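# Load two AA batteries into a remote's battery bay

## Task

Place both AA batteries in the open battery compartment of the remote control. Each must face the correct polarity and be fully seated, pressed home against its spring. Moving the remote is allowed.

## Robot and tools

Robot: two arms, left_arm and right_arm, each a six-joint arm with a two-finger parallel gripper. Bases (scene frame): left_arm near (-0.004, +0.272, +0.014) m, right_arm near (+0.003, -0.268, +0.020) m, both roughly upright with small tilts. Each gripper's fingers point along its own +z axis and close along its y axis. The reported end_effector_position is the point between the finger pads, a little under 1 cm behind the tips.

Frames. Scene frame: origin at table-top height, midway between the arms, a few cm behind the table's near edge; +z up, +x out over the table, +y toward left_arm (arm names do not match image left/right). Hand positions, orientations and targets in results are given in each arm's own base frame. Fixed cameras and the table use the scene frame. Offsets you command are along the axes of that arm's current Hand target (its gripper axes). Printed poses can be off by a few cm, more when the arm reaches far.

The 14-number row. Every motion command uses rows of 14 numbers, all in [-1, 1]: dx, dy, dz, rx, ry, rz, opening for left_arm, then the same seven for right_arm. Both arms are always included. dx..rz are an offset (not a pose) from the arm's Hand target as it stood when the action or move began; 1.0 equals 0.6 m for dx/dy/dz or 180 degrees for rotation; rx, ry, rz form one rotation vector. Sending the same offset again moves further. Six zeros re-request the current Hand target (useful after the gripper settled short, or to stop pressing on something). Opening is absolute, not an offset: +1 fully open (about 87 mm pad gap), +0.5 about 69 mm, 0 about 43 mm, -0.5 about 18 mm, -1 closed. A 0 in the opening slot is a real command, so resend the present opening to leave a gripper unchanged.

execute_actions(actions, cameras): actions is a list of actions; each action is a table of up to 15 rows, one row per 1/30 s step; fewer rows means the last row repeats for the remaining steps. Every row in an action is measured from that action's start pose. An empty actions list returns state and all camera images. cameras: list of names, ["all"], or [] for none.

move(target, speed, blend, opening_speed, blocking, cameras): drives grippers along straight lines. target is one 14-number row or a list of up to 15 rows; every row is an offset from the same starting Hand targets, not from the row before. speed: m/s, 0.002 to 2.9, default 0.25 (rotation up to twice that in rad/s); one value or one per target. blend: metres of corner rounding for lists, default 0 (stop at each). opening_speed: rate of finger change per second on the -1..+1 scale, at least 0.2. blocking=false returns after about 0.5 s while the move continues. Whole move is capped at 10 s. Moves do not avoid obstacles or the other arm. Faster moves lag and stray more and hit harder; aiming far past a contact pushes harder. Avoid paths near an arm's own base. The result adds a "move:" line: done, off_target, moving, held or fault, plus limits (paced = pose clipped, held = steps withheld).

wait(seconds 0-10, cameras): lets time pass holding commands; a running move continues. stop(cameras): brakes a running move. zoom_image(camera, region [x0,y0,x1,y1], at most 504x504 px): enlarges part of a camera's latest image. read_manual(section="licences"): licence text only. finished_scene(scene): ends the current scene (give its number); irreversible; the batteries must stay correctly seated afterward without help.

Cameras: cam_head_left, cam_head_right, cam_high, cam_low (fixed, on a beam behind the arms), cam_left_wrist, cam_right_wrist (on the grippers), all 672x504.

Reading results: Hand target is the last commanded pose after clipping; the gripper often rests short of it because of friction and weight, and may tilt at long reach, so check position and orientation after each move and correct. Orientation commands are clipped to within 40 degrees of the measured orientation per step. grip_measured is the finger position on the command scale; to hold a part, command about 0.04 below the reading at first contact for full force (about 20 N per pad). Joint torques include arm weight and friction, so they are rough. Joint velocities "within noise" means the arm is still. Tool commands shows current commands.

Avoid: dropping batteries or the remote, releasing anything while it moves, fast impacts, very hard pushes, knocking anything off the table (or leaving it off), grippers or wrist cameras colliding with each other or pressing on each other's fingers, pulling on camera cables, and striking the bar, plate or rail behind the table (up to ~3 cm high, no warning). Loose objects may occasionally be nudged. Long holding, stretched reach or pushing toward unreachable poses heats motors: MOTOR HOT appears at 75 °C; at 90 °C that arm folds and stays idle, and at 100 °C it collapses.

Each tool is called after "Emit:" in YAML: its name, and indented under it one key for each argument.

## Session

Emit:
execute_actions:
  actions: []

Scene clock: 0.00 s.
left_arm: end_effector_position=(+0.4531, -0.1990, +0.1903) grip_measured=+0.965 end_effector_quat_wxyz=(+0.593, +0.072, +0.784, -0.170) | right_arm: end_effector_position=(+0.3787, +0.0488, +0.2851) grip_measured=+1.000 end_effector_quat_wxyz=(+0.599, -0.041, +0.777, +0.191)
Joint positions: left_arm=[-0.412 1.592 0.996 0.355 -0.041 -0.197 0.982] | right_arm=[-0.081 1.131 0.994 -0.095 -0.432 0.157 1]
Joint velocities: within noise
Joint torques (N m): no reading
Heat: left arm: 34 °C; right arm: 32 °C.
Hand target: left_arm +0.4568, -0.1982, +0.2077; +0.610, +0.068, +0.770, -0.173 | right_arm +0.3788, +0.0489, +0.2953; +0.610, -0.044, +0.768, +0.190
Tool commands: left_gripper/opening=+1.0 right_gripper/opening=+1.0

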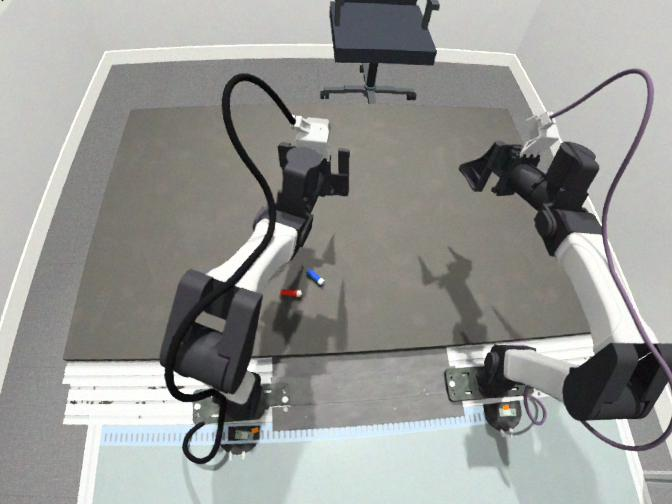

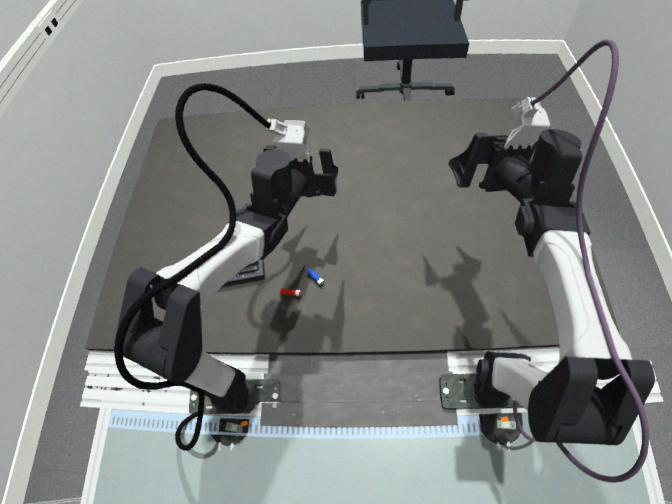

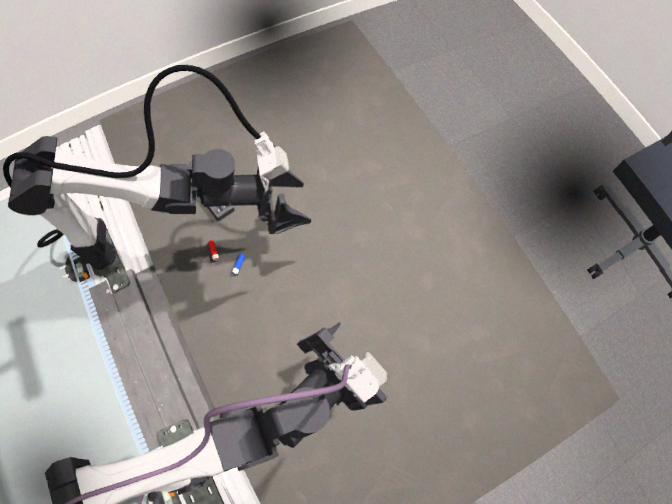

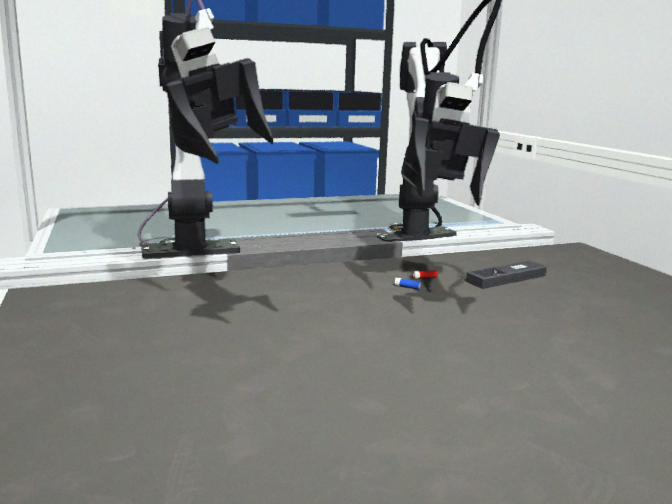

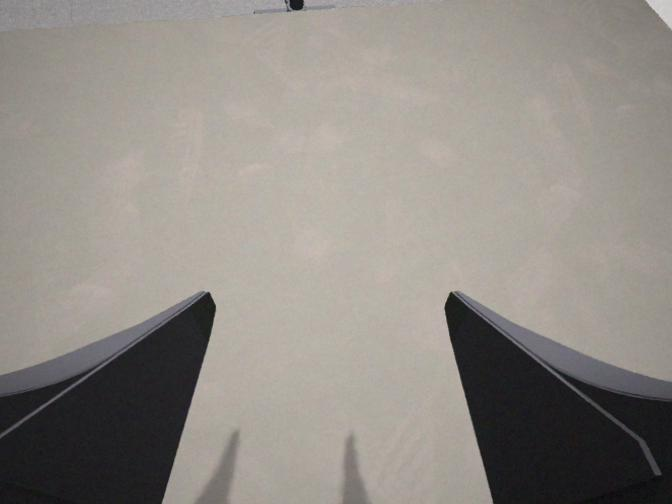

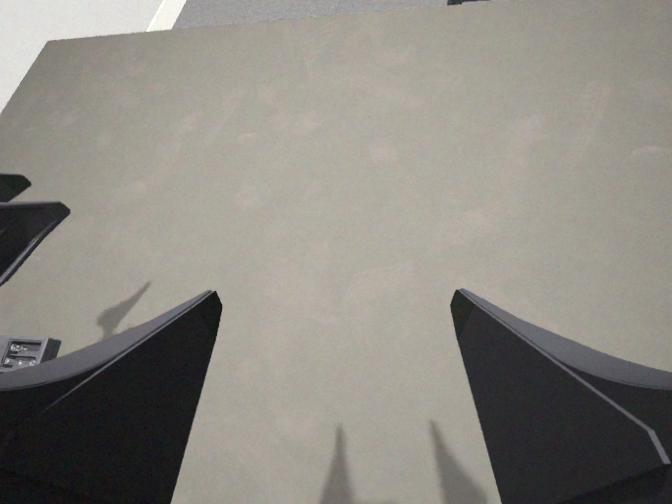

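Emit:
move:
  target: [-0.073,0.17,-0.327,-0.1195,0.421,-0.047,1,0,0,0,0,0,0,1]
  cameras: ["cam_left_wrist","cam_head_right","cam_high","cam_low"]

Scene clock: 16.60 s.
left_arm: end_effector_position=(+0.3248, -0.0359, +0.2636) grip_measured=+0.965 end_effector_quat_wxyz=(+0.174, -0.005, +0.984, -0.028) | right_arm: end_effector_position=(+0.3787, +0.0488, +0.2851) grip_measured=+1.000 end_effector_quat_wxyz=(+0.599, -0.041, +0.777, +0.191)
Joint positions: left_arm=[-0.085 1.757 2.101 -1.561 0.024 -0.098 0.982] | right_arm=[-0.081 1.131 0.994 -0.095 -0.432 0.157 1]
Joint torques (N m): left_arm=[0.73 -9.03 5.53 1.01 -0.14 0.16] | right_arm=[0.05 -4.36 8.66 2.1 -0.09 0.04]
Heat: left arm: 37 °C; right arm: 33 °C.
Hand target: left_arm +0.3200, -0.0301, +0.2695; +0.000, +0.000, +1.000, +0.000 | right_arm +0.3788, +0.0489, +0.2953; +0.610, -0.044, +0.768, +0.190
Off the commanded pose: left_arm 0.010 m, 20 deg | right_arm 0.010 m, 2 deg.
joint sent to its limit (left arm) — joint 4 (wrist pitch), lower limit. The joint targets are off in orientation, not in position.
move: off_target (left_arm)
Images, in order (width x height): cam_head_right 672x504, cam_high 672x504, cam_low 672x504, cam_left_wrist 672x504.

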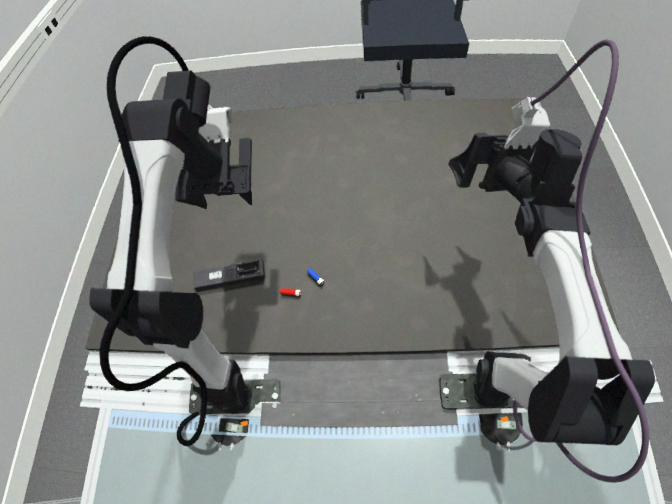

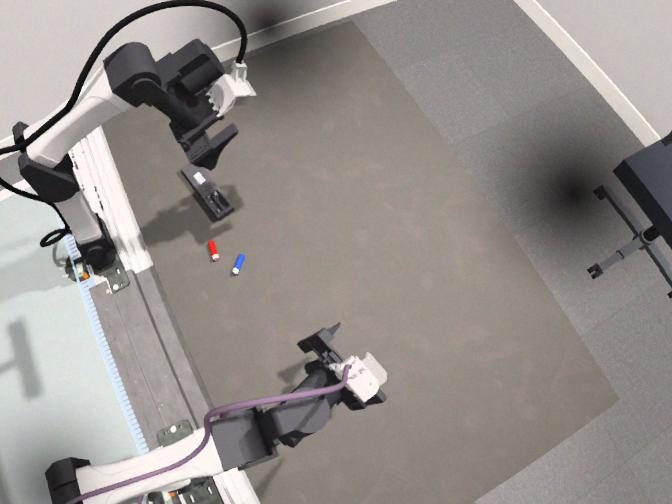

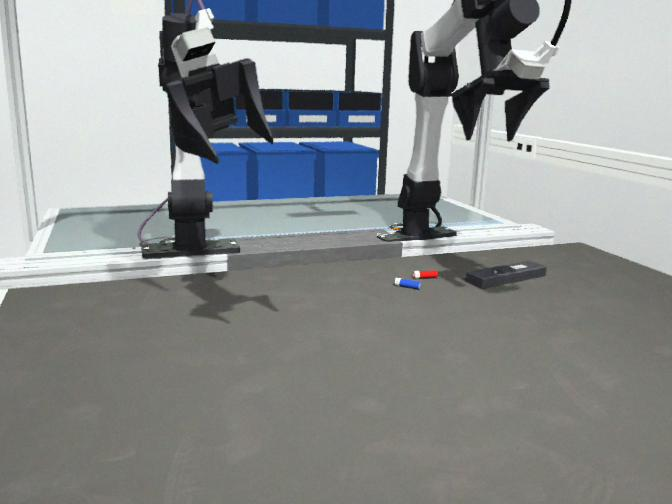

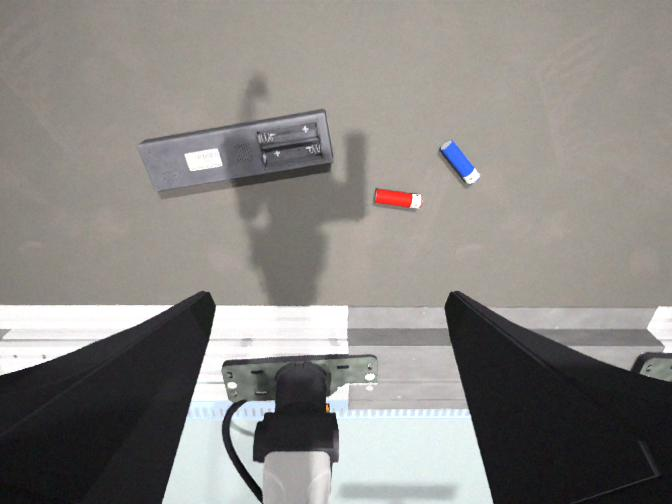

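Emit:
zoom_image:
  camera: "cam_left_wrist"
  region: [120, 90, 500, 240]

Emit:
zoom_image:
  camera: "cam_left_wrist"
  region: [230, 100, 350, 190]

Scaled by 1.326 from the camera's 672x504 image, which has a finer 960x720 frame.

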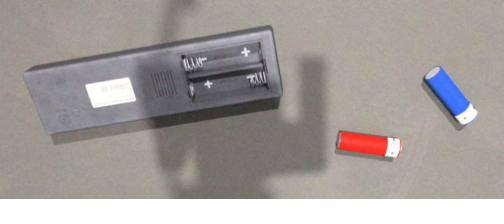

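Scaled by 4.200 from the camera's 672x504 image, which has a finer 960x720 frame.

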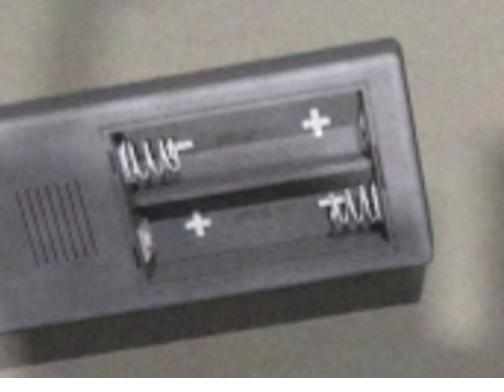

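Emit:
move:
  target: [0.023,0.167,0.25,0,0,0.461,1,0,0,0,0,0,0,1]
  cameras: ["cam_left_wrist","cam_high"]

Scene clock: 71.80 s.
left_arm: end_effector_position=(+0.3025, +0.0646, +0.1123) grip_measured=+0.965 end_effector_quat_wxyz=(-0.014, +0.662, +0.749, -0.020) | right_arm: end_effector_position=(+0.3787, +0.0488, +0.2851) grip_measured=+1.000 end_effector_quat_wxyz=(+0.599, -0.041, +0.777, +0.191)
Joint positions: left_arm=[0.08 1.756 1.471 -1.334 0.008 1.527 0.982] | right_arm=[-0.081 1.131 0.994 -0.095 -0.432 0.157 1]
Joint torques (N m): left_arm=[0.98 -9.95 6.34 0.46 -0.05 0.23] | right_arm=[0.03 -4.36 8.65 2.1 -0.09 0.04]
Heat: left arm: 42 °C; right arm: 36 °C.
Hand target: left_arm +0.3061, +0.0702, +0.1195; +0.000, +0.662, +0.749, +0.000 | right_arm +0.3788, +0.0489, +0.2953; +0.610, -0.044, +0.768, +0.190
Off the commanded pose: left_arm 0.010 m, 3 deg | right_arm 0.010 m, 2 deg.
move: off_target (left_arm)
Images, in order (width x height): cam_high 672x504, cam_left_wrist 672x504.

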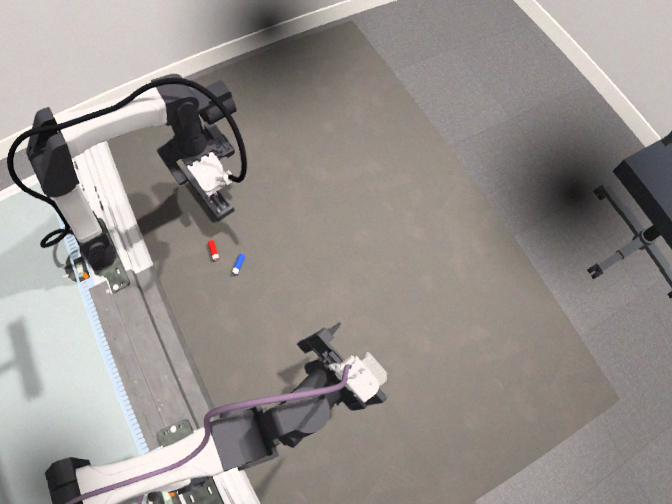

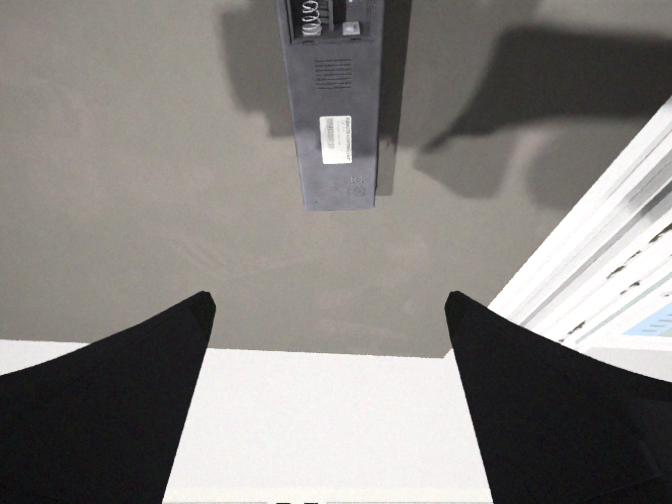

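Emit:
move:
  target: [-0.052,-0.007,0.13,0,0,-0.012,1,0,0,0,0,0,0,1]
  cameras: ["cam_left_wrist","cam_low"]

Scene clock: 80.57 s.
left_arm: end_effector_position=(+0.3023, +0.0386, +0.0442) grip_measured=+0.965 end_effector_quat_wxyz=(-0.003, +0.650, +0.760, -0.007) | right_arm: end_effector_position=(+0.3787, +0.0488, +0.2851) grip_measured=+1.000 end_effector_quat_wxyz=(+0.599, -0.041, +0.777, +0.191)
Joint positions: left_arm=[-0.004 1.771 1.215 -1.029 0.008 1.41 0.982] | right_arm=[-0.081 1.131 0.994 -0.095 -0.432 0.157 1]
Joint torques (N m): left_arm=[-0.42 -6.74 6.31 0.61 -0.05 0] | right_arm=[0.03 -4.34 8.65 2.1 -0.09 0.04]
Heat: left arm: 43 °C; right arm: 36 °C.
Hand target: left_arm +0.3059, +0.0386, +0.0415; +0.000, +0.648, +0.762, +0.000 | right_arm +0.3788, +0.0489, +0.2953; +0.610, -0.044, +0.768, +0.190
Off the commanded pose: left_arm 0.004 m, 1 deg | right_arm 0.010 m, 2 deg.
move: done
Images, in order (width x height): cam_low 672x504, cam_left_wrist 672x504.

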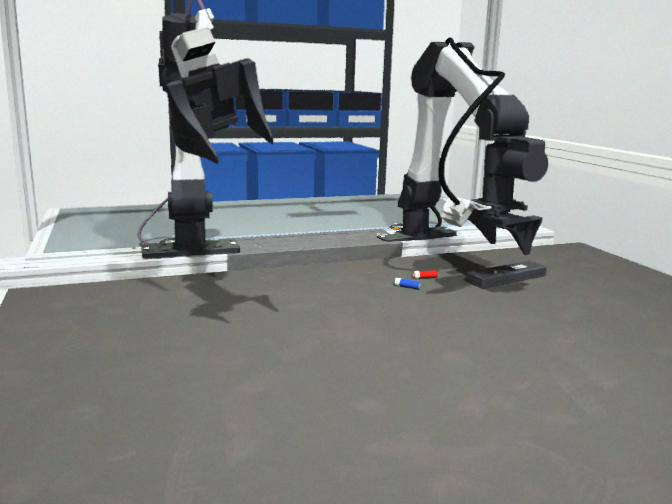

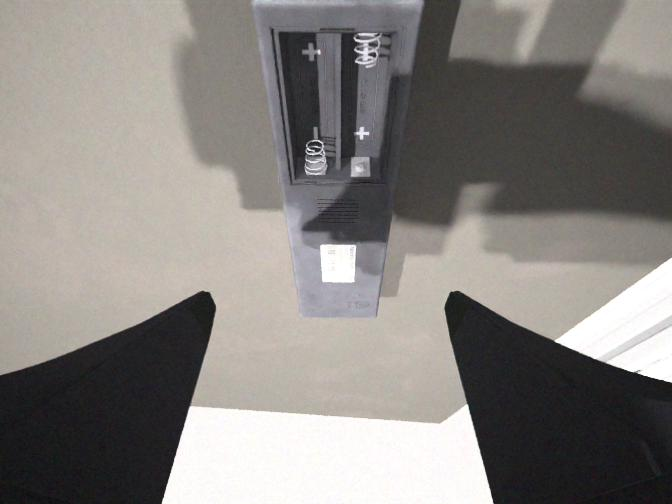

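Emit:
move:
  target:
    - [-0.012,-0.002,0.092,0,0,0,1,0,0,0,0,0,0,1]
    - [-0.012,-0.002,0.092,0,0,0,0.0,0,0,0,0,0,0,1]
  cameras: ["cam_left_wrist"]
  opening_speed: 0.6
  speed: 0.12

Scene clock: 87.80 s.
left_arm: end_effector_position=(+0.3021, +0.0318, -0.0113) grip_measured=+0.061 end_effector_quat_wxyz=(-0.003, +0.648, +0.761, -0.008) | right_arm: end_effector_position=(+0.3787, +0.0488, +0.2851) grip_measured=+1.000 end_effector_quat_wxyz=(+0.599, -0.041, +0.777, +0.191)
Joint positions: left_arm=[-0.026 1.86 1.087 -0.813 0.008 1.385 0.53] | right_arm=[-0.081 1.131 0.994 -0.095 -0.432 0.157 1]
Joint torques (N m): left_arm=[-0.58 -7.02 5.94 0.56 -0.07 0] | right_arm=[0.03 -4.36 8.65 2.1 -0.09 0.04]
Heat: left arm: 42 °C; right arm: 36 °C.
Hand target: left_arm +0.3059, +0.0313, -0.0137; +0.000, +0.648, +0.762, +0.000 | right_arm +0.3788, +0.0489, +0.2953; +0.610, -0.044, +0.768, +0.190
Off the commanded pose: left_arm 0.005 m, 1 deg | right_arm 0.010 m, 2 deg.
move: done
Images, in order (width x height): cam_left_wrist 672x504.

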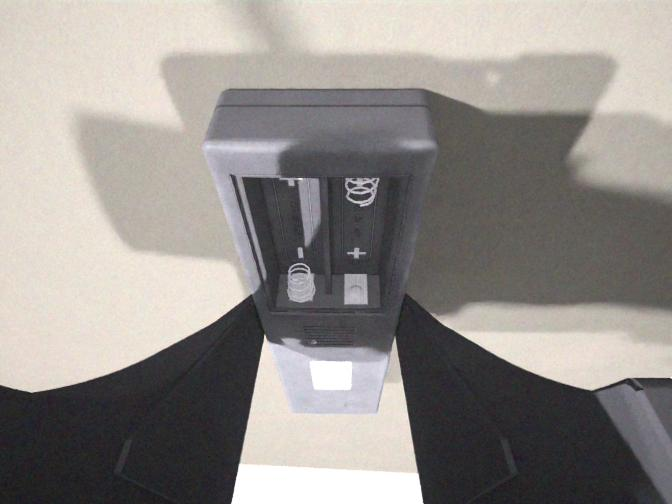

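Emit:
move:
  target:
    - [0,0,-0.1,0,0,0,0.0,0,0,0,0,0,0,1]
    - [-0.07,0.004,-0.1,0,0,-0.882,0.0,0,0,0,0,0,0,1]
  cameras: ["cam_left_wrist","cam_high","cam_low","cam_head_right"]
  speed: 0.3

Scene clock: 111.50 s.
left_arm: end_effector_position=(+0.3095, -0.0141, +0.0354) grip_measured=+0.061 end_effector_quat_wxyz=(-0.024, -0.622, +0.783, +0.011) | right_arm: end_effector_position=(+0.3787, +0.0488, +0.2851) grip_measured=+1.000 end_effector_quat_wxyz=(+0.599, -0.041, +0.777, +0.191)
Joint positions: left_arm=[0.087 1.858 1.282 -1.047 0.008 -1.255 0.53] | right_arm=[-0.081 1.131 0.994 -0.095 -0.432 0.157 1]
Joint torques (N m): left_arm=[0.7 -11.56 6.12 0.43 -0.15 -0.02] | right_arm=[0.05 -4.34 8.66 2.1 -0.09 0.04]
Heat: left arm: 42 °C; right arm: 37 °C.
Hand target: left_arm +0.3150, -0.0098, +0.0464; +0.000, -0.629, +0.777, +0.000 | right_arm +0.3788, +0.0489, +0.2953; +0.610, -0.044, +0.768, +0.190
Off the commanded pose: left_arm 0.013 m, 3 deg | right_arm 0.010 m, 2 deg.
move: off_target (left_arm)
Images, in order (width x height): cam_head_right 672x504, cam_high 672x504, cam_low 672x504, cam_left_wrist 672x504.

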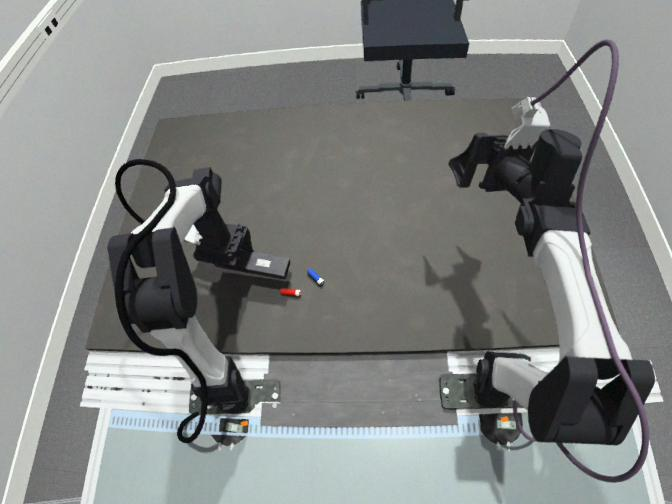

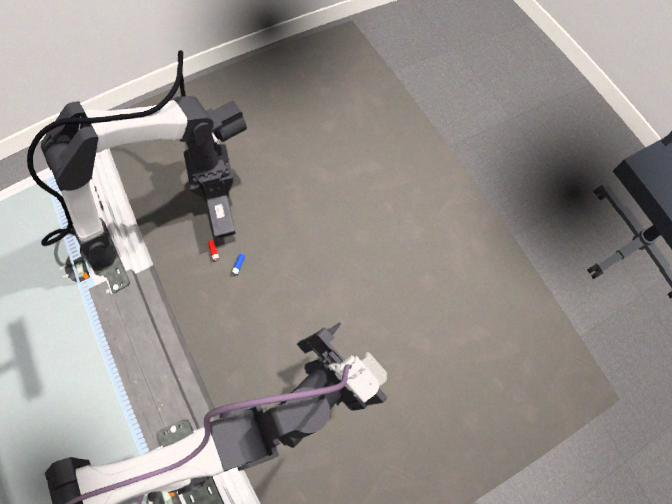

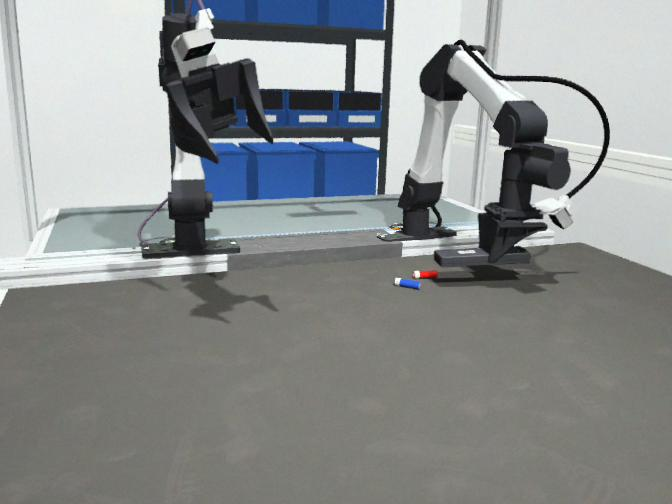

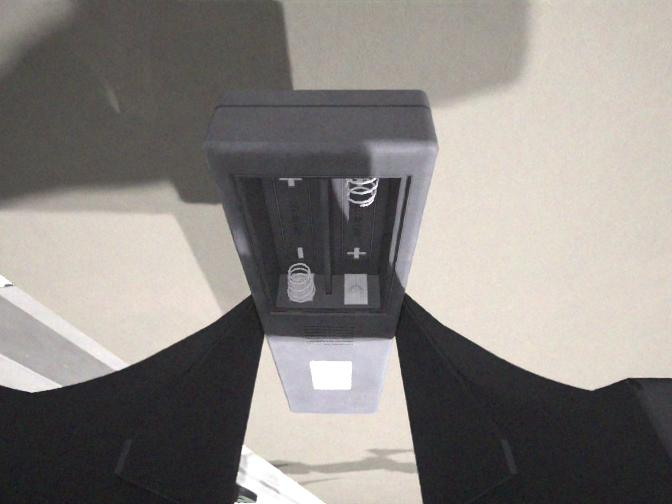

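Emit:
move:
  target:
    - [-0.052,-0.006,0,0,0,0,0.0,0,0,0,0,0,0,1]
    - [-0.052,-0.006,0.06,0,0,0,0.0,0,0,0,0,0,0,1]
    - [-0.052,-0.006,0.0985,0,0,0,0.0,0,0,0,0,0,0,1]
  cameras: ["cam_left_wrist","cam_low"]
  speed: [0.15,0.15,0.04]

Scene clock: 122.47 s.
left_arm: end_effector_position=(+0.3189, +0.0157, -0.0085) grip_measured=+0.061 end_effector_quat_wxyz=(-0.012, -0.629, +0.777, +0.004) | right_arm: end_effector_position=(+0.3787, +0.0488, +0.2851) grip_measured=+1.000 end_effector_quat_wxyz=(+0.599, -0.041, +0.777, +0.191)
Joint positions: left_arm=[0.173 1.945 1.214 -0.866 0.005 -1.188 0.53] | right_arm=[-0.081 1.131 0.994 -0.095 -0.432 0.157 1]
Joint torques (N m): left_arm=[0.73 -7.82 5.94 0.71 -0.14 0.12] | right_arm=[0.03 -4.34 8.66 2.09 -0.09 0.04]
Heat: left arm: 43 °C; right arm: 37 °C.
Hand target: left_arm +0.3250, +0.0200, -0.0127; +0.000, -0.629, +0.777, +0.000 | right_arm +0.3788, +0.0489, +0.2953; +0.610, -0.044, +0.768, +0.190
Off the commanded pose: left_arm 0.009 m, 2 deg | right_arm 0.010 m, 2 deg.
move: done
Images, in order (width x height): cam_low 672x504, cam_left_wrist 672x504.

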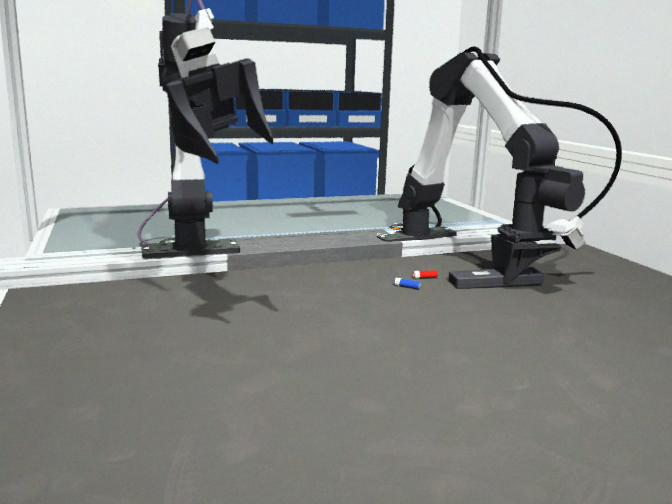

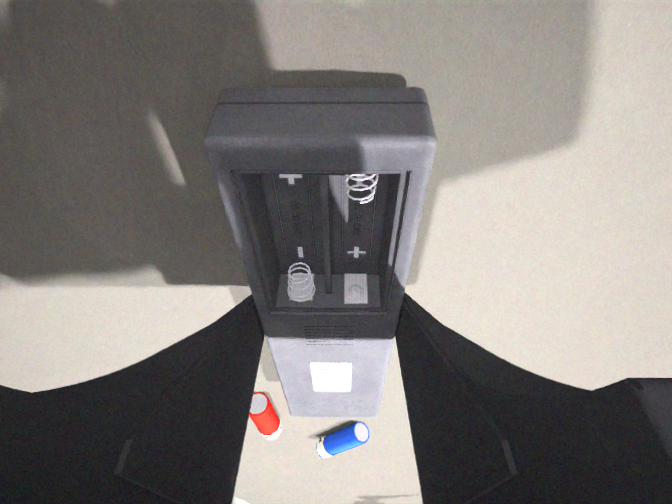

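Emit:
move:
  target:
    - [0,0,0.005,0,0,0,0.0,0,0,0,0,0,0,1]
    - [0,0,0.005,0,0,0,0.6,0,0,0,0,0,0,1]
    - [0,0,-0.18,0,0,0,0.6,0,0,0,0,0,0,1]
  cameras: ["cam_left_wrist","cam_low","cam_high"]
  speed: 0.15
  opening_speed: 0.6

Scene clock: 129.07 s.
left_arm: end_effector_position=(+0.3173, +0.0153, +0.0786) grip_measured=+0.600 end_effector_quat_wxyz=(-0.025, -0.628, +0.778, +0.010) | right_arm: end_effector_position=(+0.3787, +0.0488, +0.2851) grip_measured=+1.000 end_effector_quat_wxyz=(+0.599, -0.041, +0.777, +0.191)
Joint positions: left_arm=[0.173 1.859 1.46 -1.225 0.006 -1.185 0.8] | right_arm=[-0.081 1.131 0.994 -0.095 -0.432 0.157 1]
Joint torques (N m): left_arm=[0.73 -10.63 10.39 0.21 -0.16 0.11] | right_arm=[0.03 -4.36 8.65 2.09 -0.09 0.04]
Heat: left arm: 43 °C; right arm: 37 °C.
Hand target: left_arm +0.3250, +0.0200, +0.0952; +0.000, -0.629, +0.777, +0.000 | right_arm +0.3788, +0.0489, +0.2953; +0.610, -0.044, +0.768, +0.190
Off the commanded pose: left_arm 0.019 m, 3 deg | right_arm 0.010 m, 2 deg.
move: off_target (left_arm)
Images, in order (width x height): cam_high 672x504, cam_low 672x504, cam_left_wrist 672x504.

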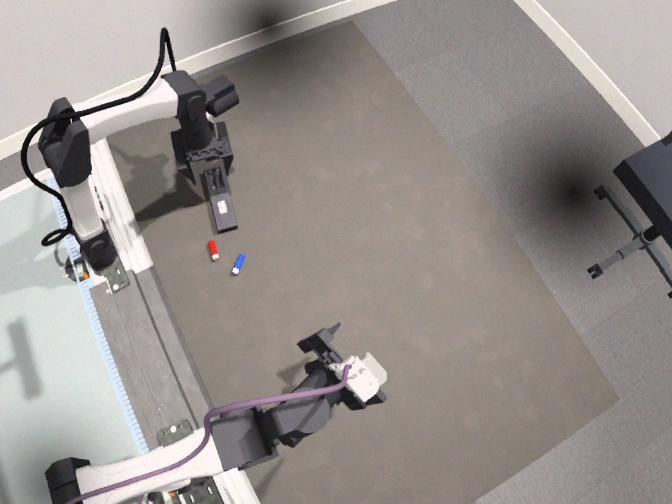

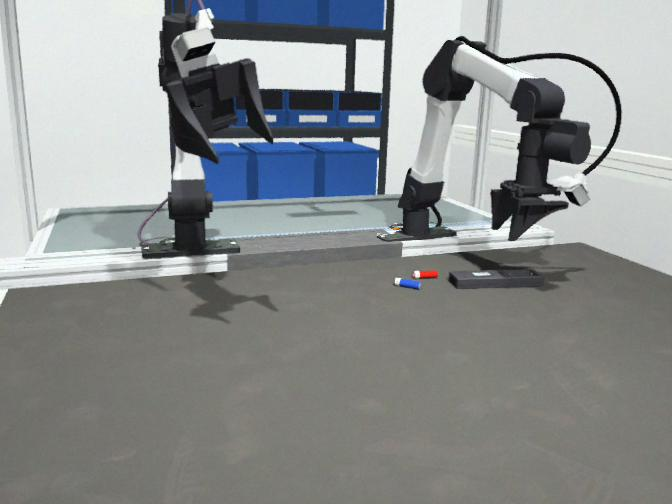

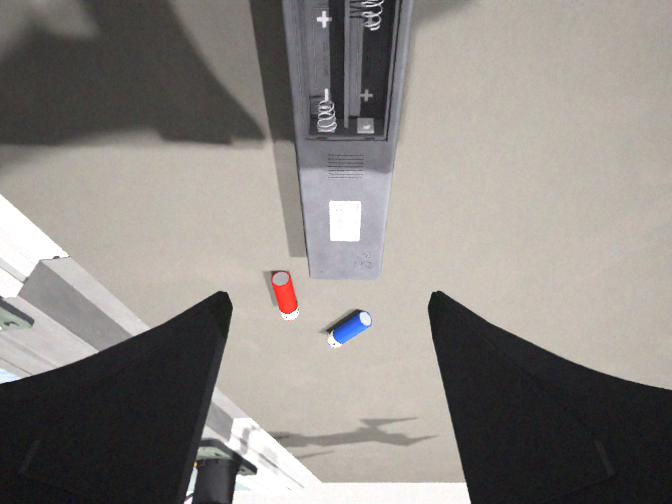

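Emit:
move:
  target: [0.232,0.0733,0.108,0,0,-0.008,0.0,0,0,0,0,0,0,1]
  cameras: ["cam_left_wrist"]

Scene clock: 147.50 s.
left_arm: end_effector_position=(+0.2478, -0.1062, +0.0257) grip_measured=+0.000 end_effector_quat_wxyz=(-0.018, -0.637, +0.771, +0.014) | right_arm: end_effector_position=(+0.3787, +0.0488, +0.2851) grip_measured=+1.000 end_effector_quat_wxyz=(+0.599, -0.041, +0.777, +0.191)
Joint positions: left_arm=[-0.242 1.661 1.005 -0.958 0.012 -1.623 0.5] | right_arm=[-0.081 1.131 0.994 -0.095 -0.432 0.157 1]
Joint torques (N m): left_arm=[-0.44 -8.73 5.71 0.47 -0.23 -0.04] | right_arm=[0.05 -4.34 8.65 2.1 -0.09 0.04]
Heat: left arm: 44 °C; right arm: 38 °C.
Hand target: left_arm +0.2530, -0.1070, +0.0304; +0.000, -0.639, +0.769, +0.000 | right_arm +0.3788, +0.0489, +0.2953; +0.610, -0.044, +0.768, +0.190
Off the commanded pose: left_arm 0.007 m, 3 deg | right_arm 0.010 m, 2 deg.
move: off_target (left_arm)
Images, in order (width x height): cam_left_wrist 672x504.

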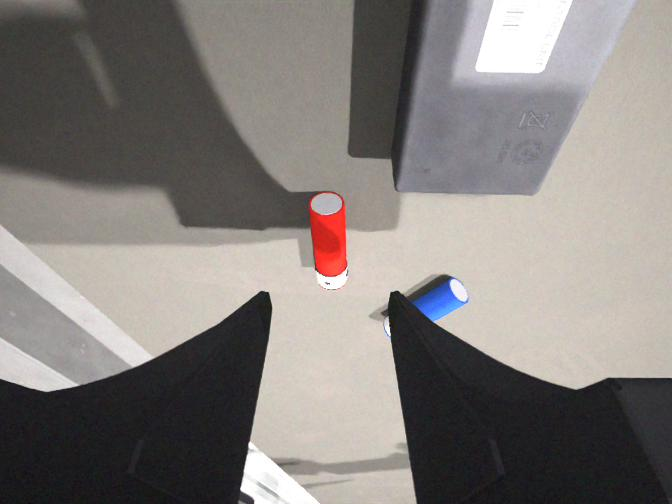

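Emit:
move:
  target:
    - [0.011,0.004,0.045,0,0,0,-0.3,0,0,0,0,0,0,1]
    - [0.011,0.004,0.07,0,0,0,-0.3,0,0,0,0,0,0,1]
    - [0.011,0.004,0.07,0,0,0,-0.7,0,0,0,0,0,0,1]
  cameras: ["cam_left_wrist"]
  speed: 0.1
  opening_speed: 0.6

Scene clock: 158.37 s.
left_arm: end_effector_position=(+0.2460, -0.1126, -0.0089) grip_measured=-0.622 end_effector_quat_wxyz=(-0.008, -0.637, +0.771, +0.002) | right_arm: end_effector_position=(+0.3787, +0.0488, +0.2851) grip_measured=+1.000 end_effector_quat_wxyz=(+0.599, -0.041, +0.777, +0.191)
Joint positions: left_arm=[-0.267 1.699 0.894 -0.777 0.012 -1.649 0.189] | right_arm=[-0.081 1.131 0.994 -0.095 -0.432 0.157 1]
Joint torques (N m): left_arm=[-0.54 -5.52 5.81 0.53 -0.22 -0.04] | right_arm=[0.03 -4.36 8.65 2.1 -0.09 0.04]
Heat: left arm: 44 °C; right arm: 38 °C.
Hand target: left_arm +0.2495, -0.1131, -0.0116; +0.000, -0.639, +0.769, +0.000 | right_arm +0.3788, +0.0489, +0.2953; +0.610, -0.044, +0.768, +0.190
Off the commanded pose: left_arm 0.004 m, 1 deg | right_arm 0.010 m, 2 deg.
move: done
Images, in order (width x height): cam_left_wrist 672x504.

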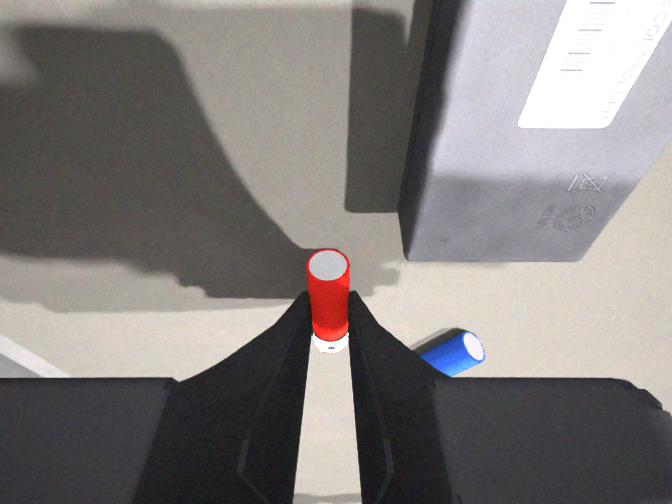

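Emit:
move:
  target:
    - [0,0,-0.15,0,0,0,-0.7,0,0,0,0,0,0,1]
    - [-0.329,-0.091,-0.19,0,0,0,-0.7,0,0,0,0,0,0,1]
  cameras: ["cam_left_wrist"]

Emit:
move:
  target: [0,0,0,0,0,0,-0.7,0.4587,0.573,0.131,-0.3049,0.162,-0.2042,0.5]
  cameras: ["cam_left_wrist","cam_right_wrist","cam_low","cam_high"]

Scene clock: 180.03 s.
left_arm: end_effector_position=(+0.3328, +0.0675, +0.0968) grip_measured=-0.622 end_effector_quat_wxyz=(-0.009, -0.643, +0.766, +0.002) | right_arm: end_effector_position=(+0.3787, +0.0488, +0.2851) grip_measured=+1.000 end_effector_quat_wxyz=(+0.599, -0.041, +0.777, +0.191)
Joint positions: left_arm=[0.311 1.918 1.614 -1.285 0.004 -1.085 0.189] | right_arm=[-0.081 1.131 0.994 -0.095 -0.432 0.157 1]
Joint torques (N m): left_arm=[0.03 -7.69 10.85 0.26 -0.15 0.17] | right_arm=[0.03 -4.34 8.65 2.1 -0.09 0.04]
Heat: left arm: 43 °C; right arm: 38 °C.
Hand target: left_arm +0.3393, +0.0710, +0.1025; +0.000, -0.639, +0.769, +0.000 | right_arm +0.3788, +0.0489, +0.2953; +0.610, -0.044, +0.768, +0.190
Off the commanded pose: left_arm 0.009 m, 1 deg | right_arm 0.010 m, 2 deg.
move: done
Images, in order (width x height): cam_left_wrist 672x504.

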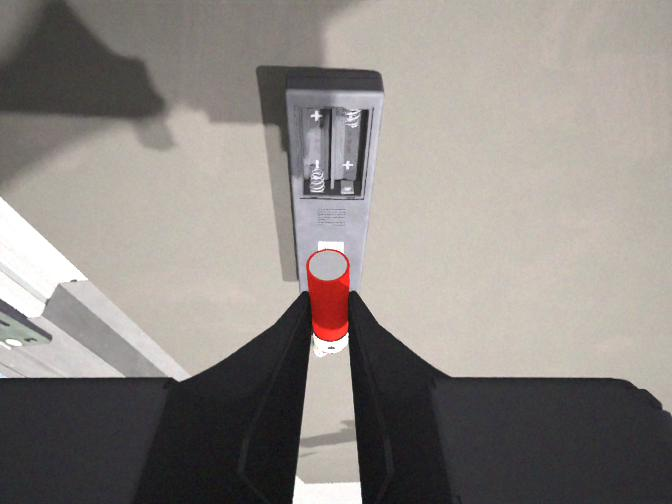

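Scene clock: 183.37 s.
left_arm: end_effector_position=(+0.3326, +0.0675, +0.0968) grip_measured=-0.622 end_effector_quat_wxyz=(-0.009, -0.642, +0.766, +0.002) | right_arm: end_effector_position=(+0.2774, +0.4310, +0.0948) grip_measured=+0.500 end_effector_quat_wxyz=(+0.342, -0.577, +0.680, +0.296)
Joint positions: left_arm=[0.311 1.918 1.614 -1.286 0.004 -1.084 0.189] | right_arm=[0.881 1.931 1.365 -0.139 -0.424 -0.327 0.75]
Joint torques (N m): left_arm=[0.12 -7.77 10.89 0.28 -0.19 0.17] | right_arm=[0.21 -8.99 9.72 1.72 -0.41 -0.1]
Heat: left arm: 43 °C; right arm: 38 °C.
Hand target: left_arm +0.3393, +0.0710, +0.1024; +0.000, -0.639, +0.769, +0.000 | right_arm +0.2784, +0.4387, +0.0999; +0.347, -0.585, +0.668, +0.304
Off the commanded pose: left_arm 0.009 m, 1 deg | right_arm 0.009 m, 2 deg.
move: done
Images, in order (width x height): cam_high 672x504, cam_low 672x504, cam_left_wrist 672x504, cam_right_wrist 672x504.

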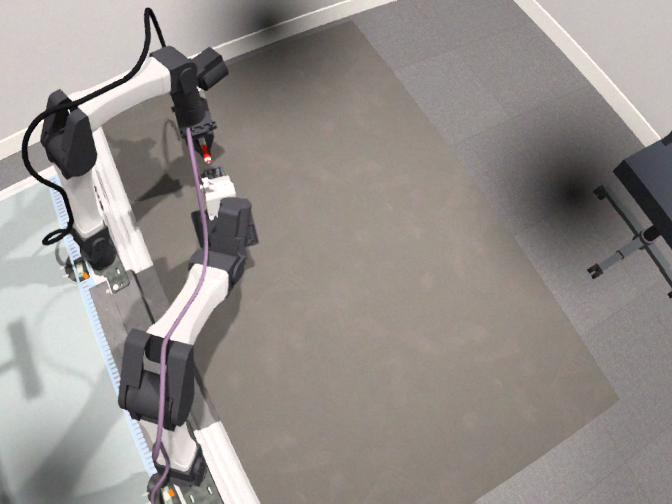

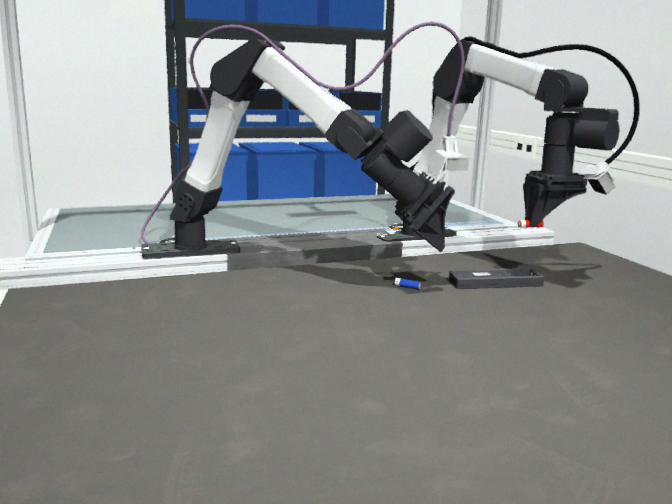

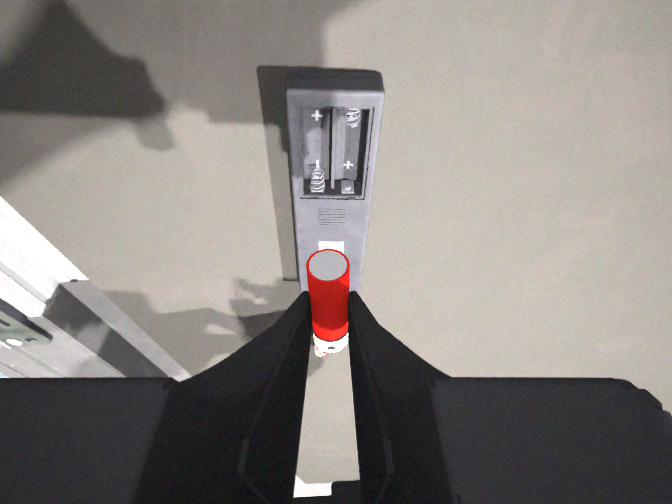

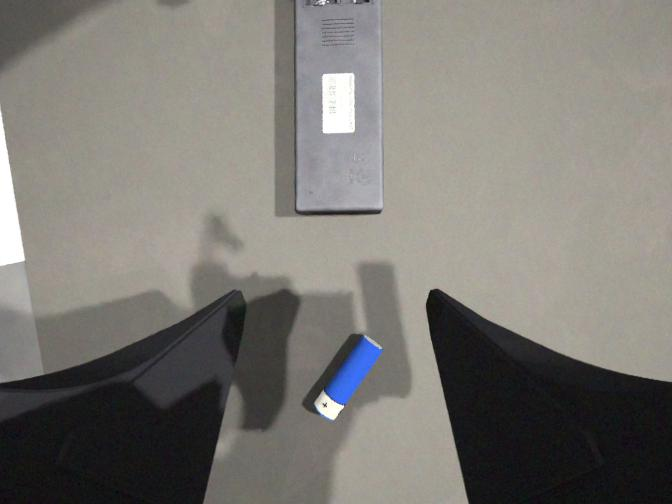

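Emit:
move:
  target:
    - [0,0,0,0,0,0,-0.7,-0.064,-0.0067,0.0877,0,0,0,0.5]
    - [0,0,0,0,0,0,-0.7,0.004,-0.0067,0.137,0,0,0,0.5]
    - [0,0,0,0,0,0,-0.7,0.06,-0.0067,0.178,0,0,0,0.5]
    - [0,0,0,0,0,0,-0.7,0.06,-0.0067,0.178,0,0,0,0.0]
  cameras: ["cam_left_wrist","cam_right_wrist","cam_low"]
  speed: [0.15,0.12,0.06,0.06]
  opening_speed: 0.5

Scene clock: 197.23 s.
left_arm: end_effector_position=(+0.3326, +0.0675, +0.0968) grip_measured=-0.622 end_effector_quat_wxyz=(-0.009, -0.642, +0.766, +0.002) | right_arm: end_effector_position=(+0.2926, +0.5014, +0.0182) grip_measured=+0.090 end_effector_quat_wxyz=(+0.346, -0.588, +0.666, +0.303)
Joint positions: left_arm=[0.311 1.918 1.614 -1.286 0.004 -1.084 0.189] | right_arm=[0.945 2.274 1.56 0.036 -0.4 -0.308 0.545]
Joint torques (N m): left_arm=[0.14 -7.71 10.77 0.26 -0.12 0.19] | right_arm=[0.54 -10.85 5.85 2.12 -0.12 0.17]
Heat: left arm: 44 °C; right arm: 38 °C.
Hand target: left_arm +0.3393, +0.0710, +0.1024; +0.000, -0.639, +0.769, +0.000 | right_arm +0.2911, +0.5043, +0.0091; +0.347, -0.585, +0.667, +0.304
Off the commanded pose: left_arm 0.009 m, 1 deg | right_arm 0.010 m, 0 deg.
move: done
Images, in order (width x height): cam_low 672x504, cam_left_wrist 672x504, cam_right_wrist 672x504.

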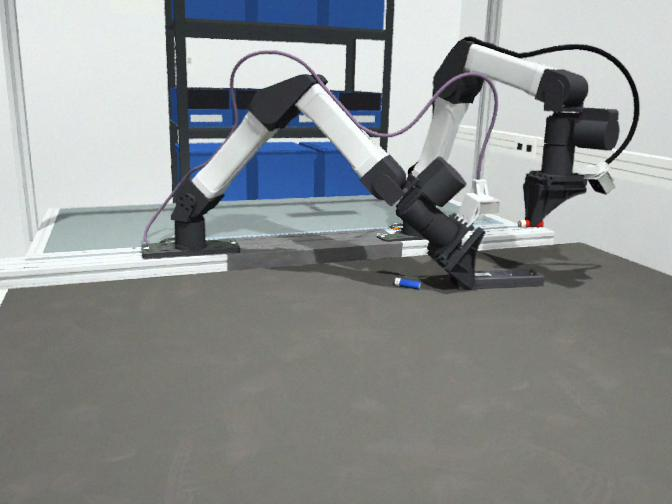

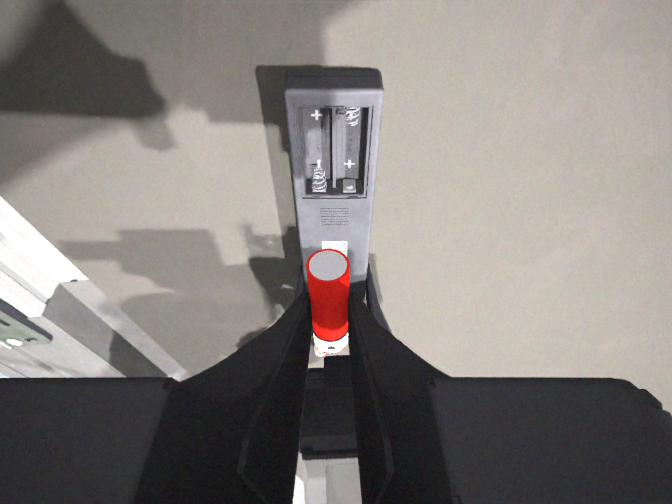

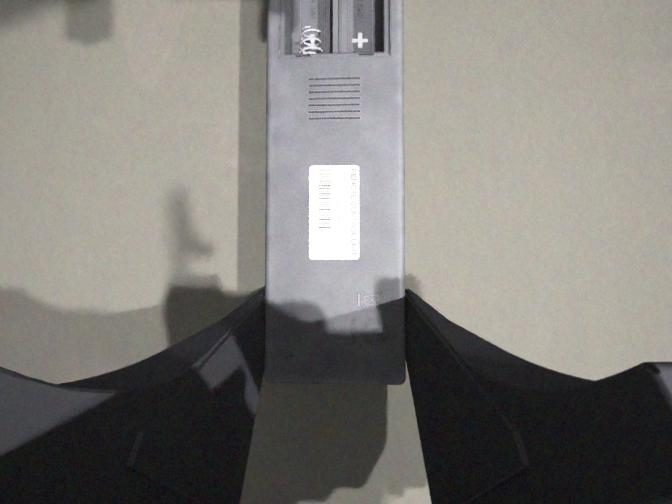

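Emit:
move:
  target: [0.0225,-0.013,0.1,0.0,0.089,0,-0.7,0,0,0,0,0,0,0.0]
  cameras: ["cam_left_wrist","cam_right_wrist","cam_low"]
  speed: 0.12

Emit:
zoom_image:
  camera: "cam_left_wrist"
  region: [220, 100, 450, 300]

Emit:
zoom_image:
  camera: "cam_low"
  region: [440, 210, 560, 300]

Scene clock: 212.07 s.
left_arm: end_effector_position=(+0.3415, +0.0532, +0.0456) grip_measured=-0.622 end_effector_quat_wxyz=(-0.112, -0.633, +0.762, -0.081) | right_arm: end_effector_position=(+0.2926, +0.5014, +0.0182) grip_measured=+0.090 end_effector_quat_wxyz=(+0.346, -0.588, +0.666, +0.303)
Joint positions: left_arm=[0.368 2.107 1.608 -1.236 0.225 -1 0.189] | right_arm=[0.945 2.274 1.56 0.036 -0.4 -0.308 0.545]
Joint torques (N m): left_arm=[0.83 -9.17 6.16 0.31 0.09 0.15] | right_arm=[0.53 -10.86 5.85 2.13 -0.13 0.16]
Heat: left arm: 44 °C; right arm: 38 °C.
Hand target: left_arm +0.3445, +0.0563, +0.0425; -0.107, -0.633, +0.762, -0.089 | right_arm +0.2911, +0.5043, +0.0091; +0.347, -0.585, +0.667, +0.304
Off the commanded pose: left_arm 0.005 m, 1 deg | right_arm 0.010 m, 0 deg.
move: done
Images, in order (width x height): cam_low 672x504, cam_left_wrist 672x504, cam_right_wrist 672x504.

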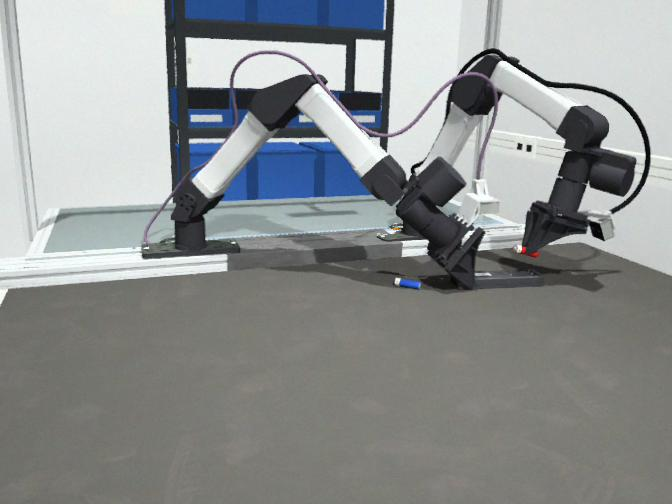

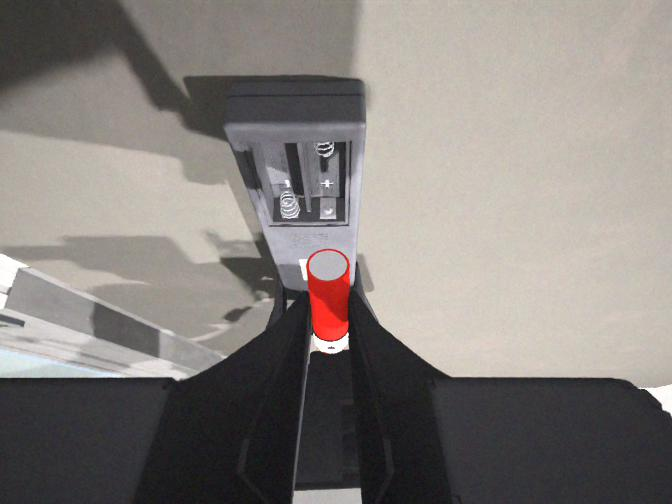

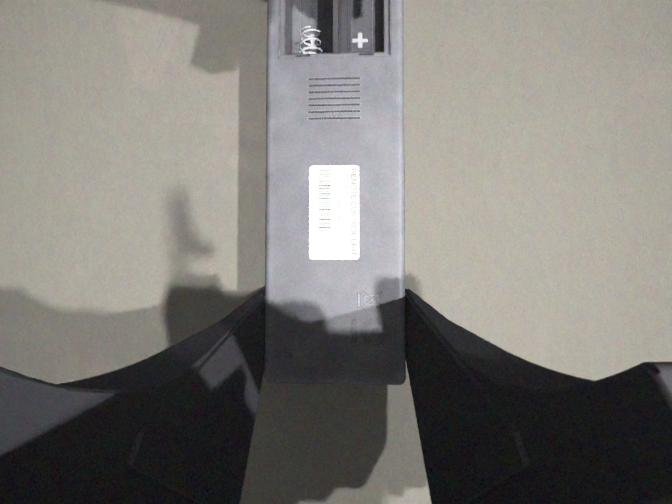

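Scaled by 2.191 from the camera's 672x504 image, which has a finer 960x720 frame.

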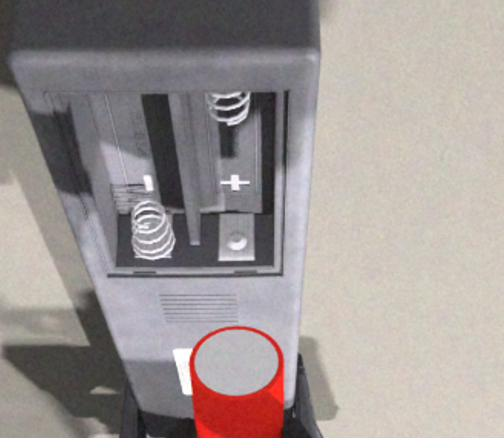

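Scaled by 4.200 from the camera's 672x504 image, which has a finer 960x720 frame.

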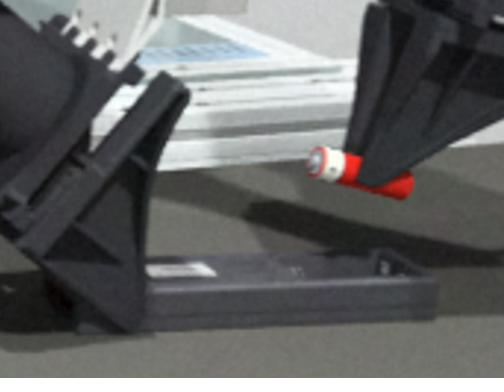

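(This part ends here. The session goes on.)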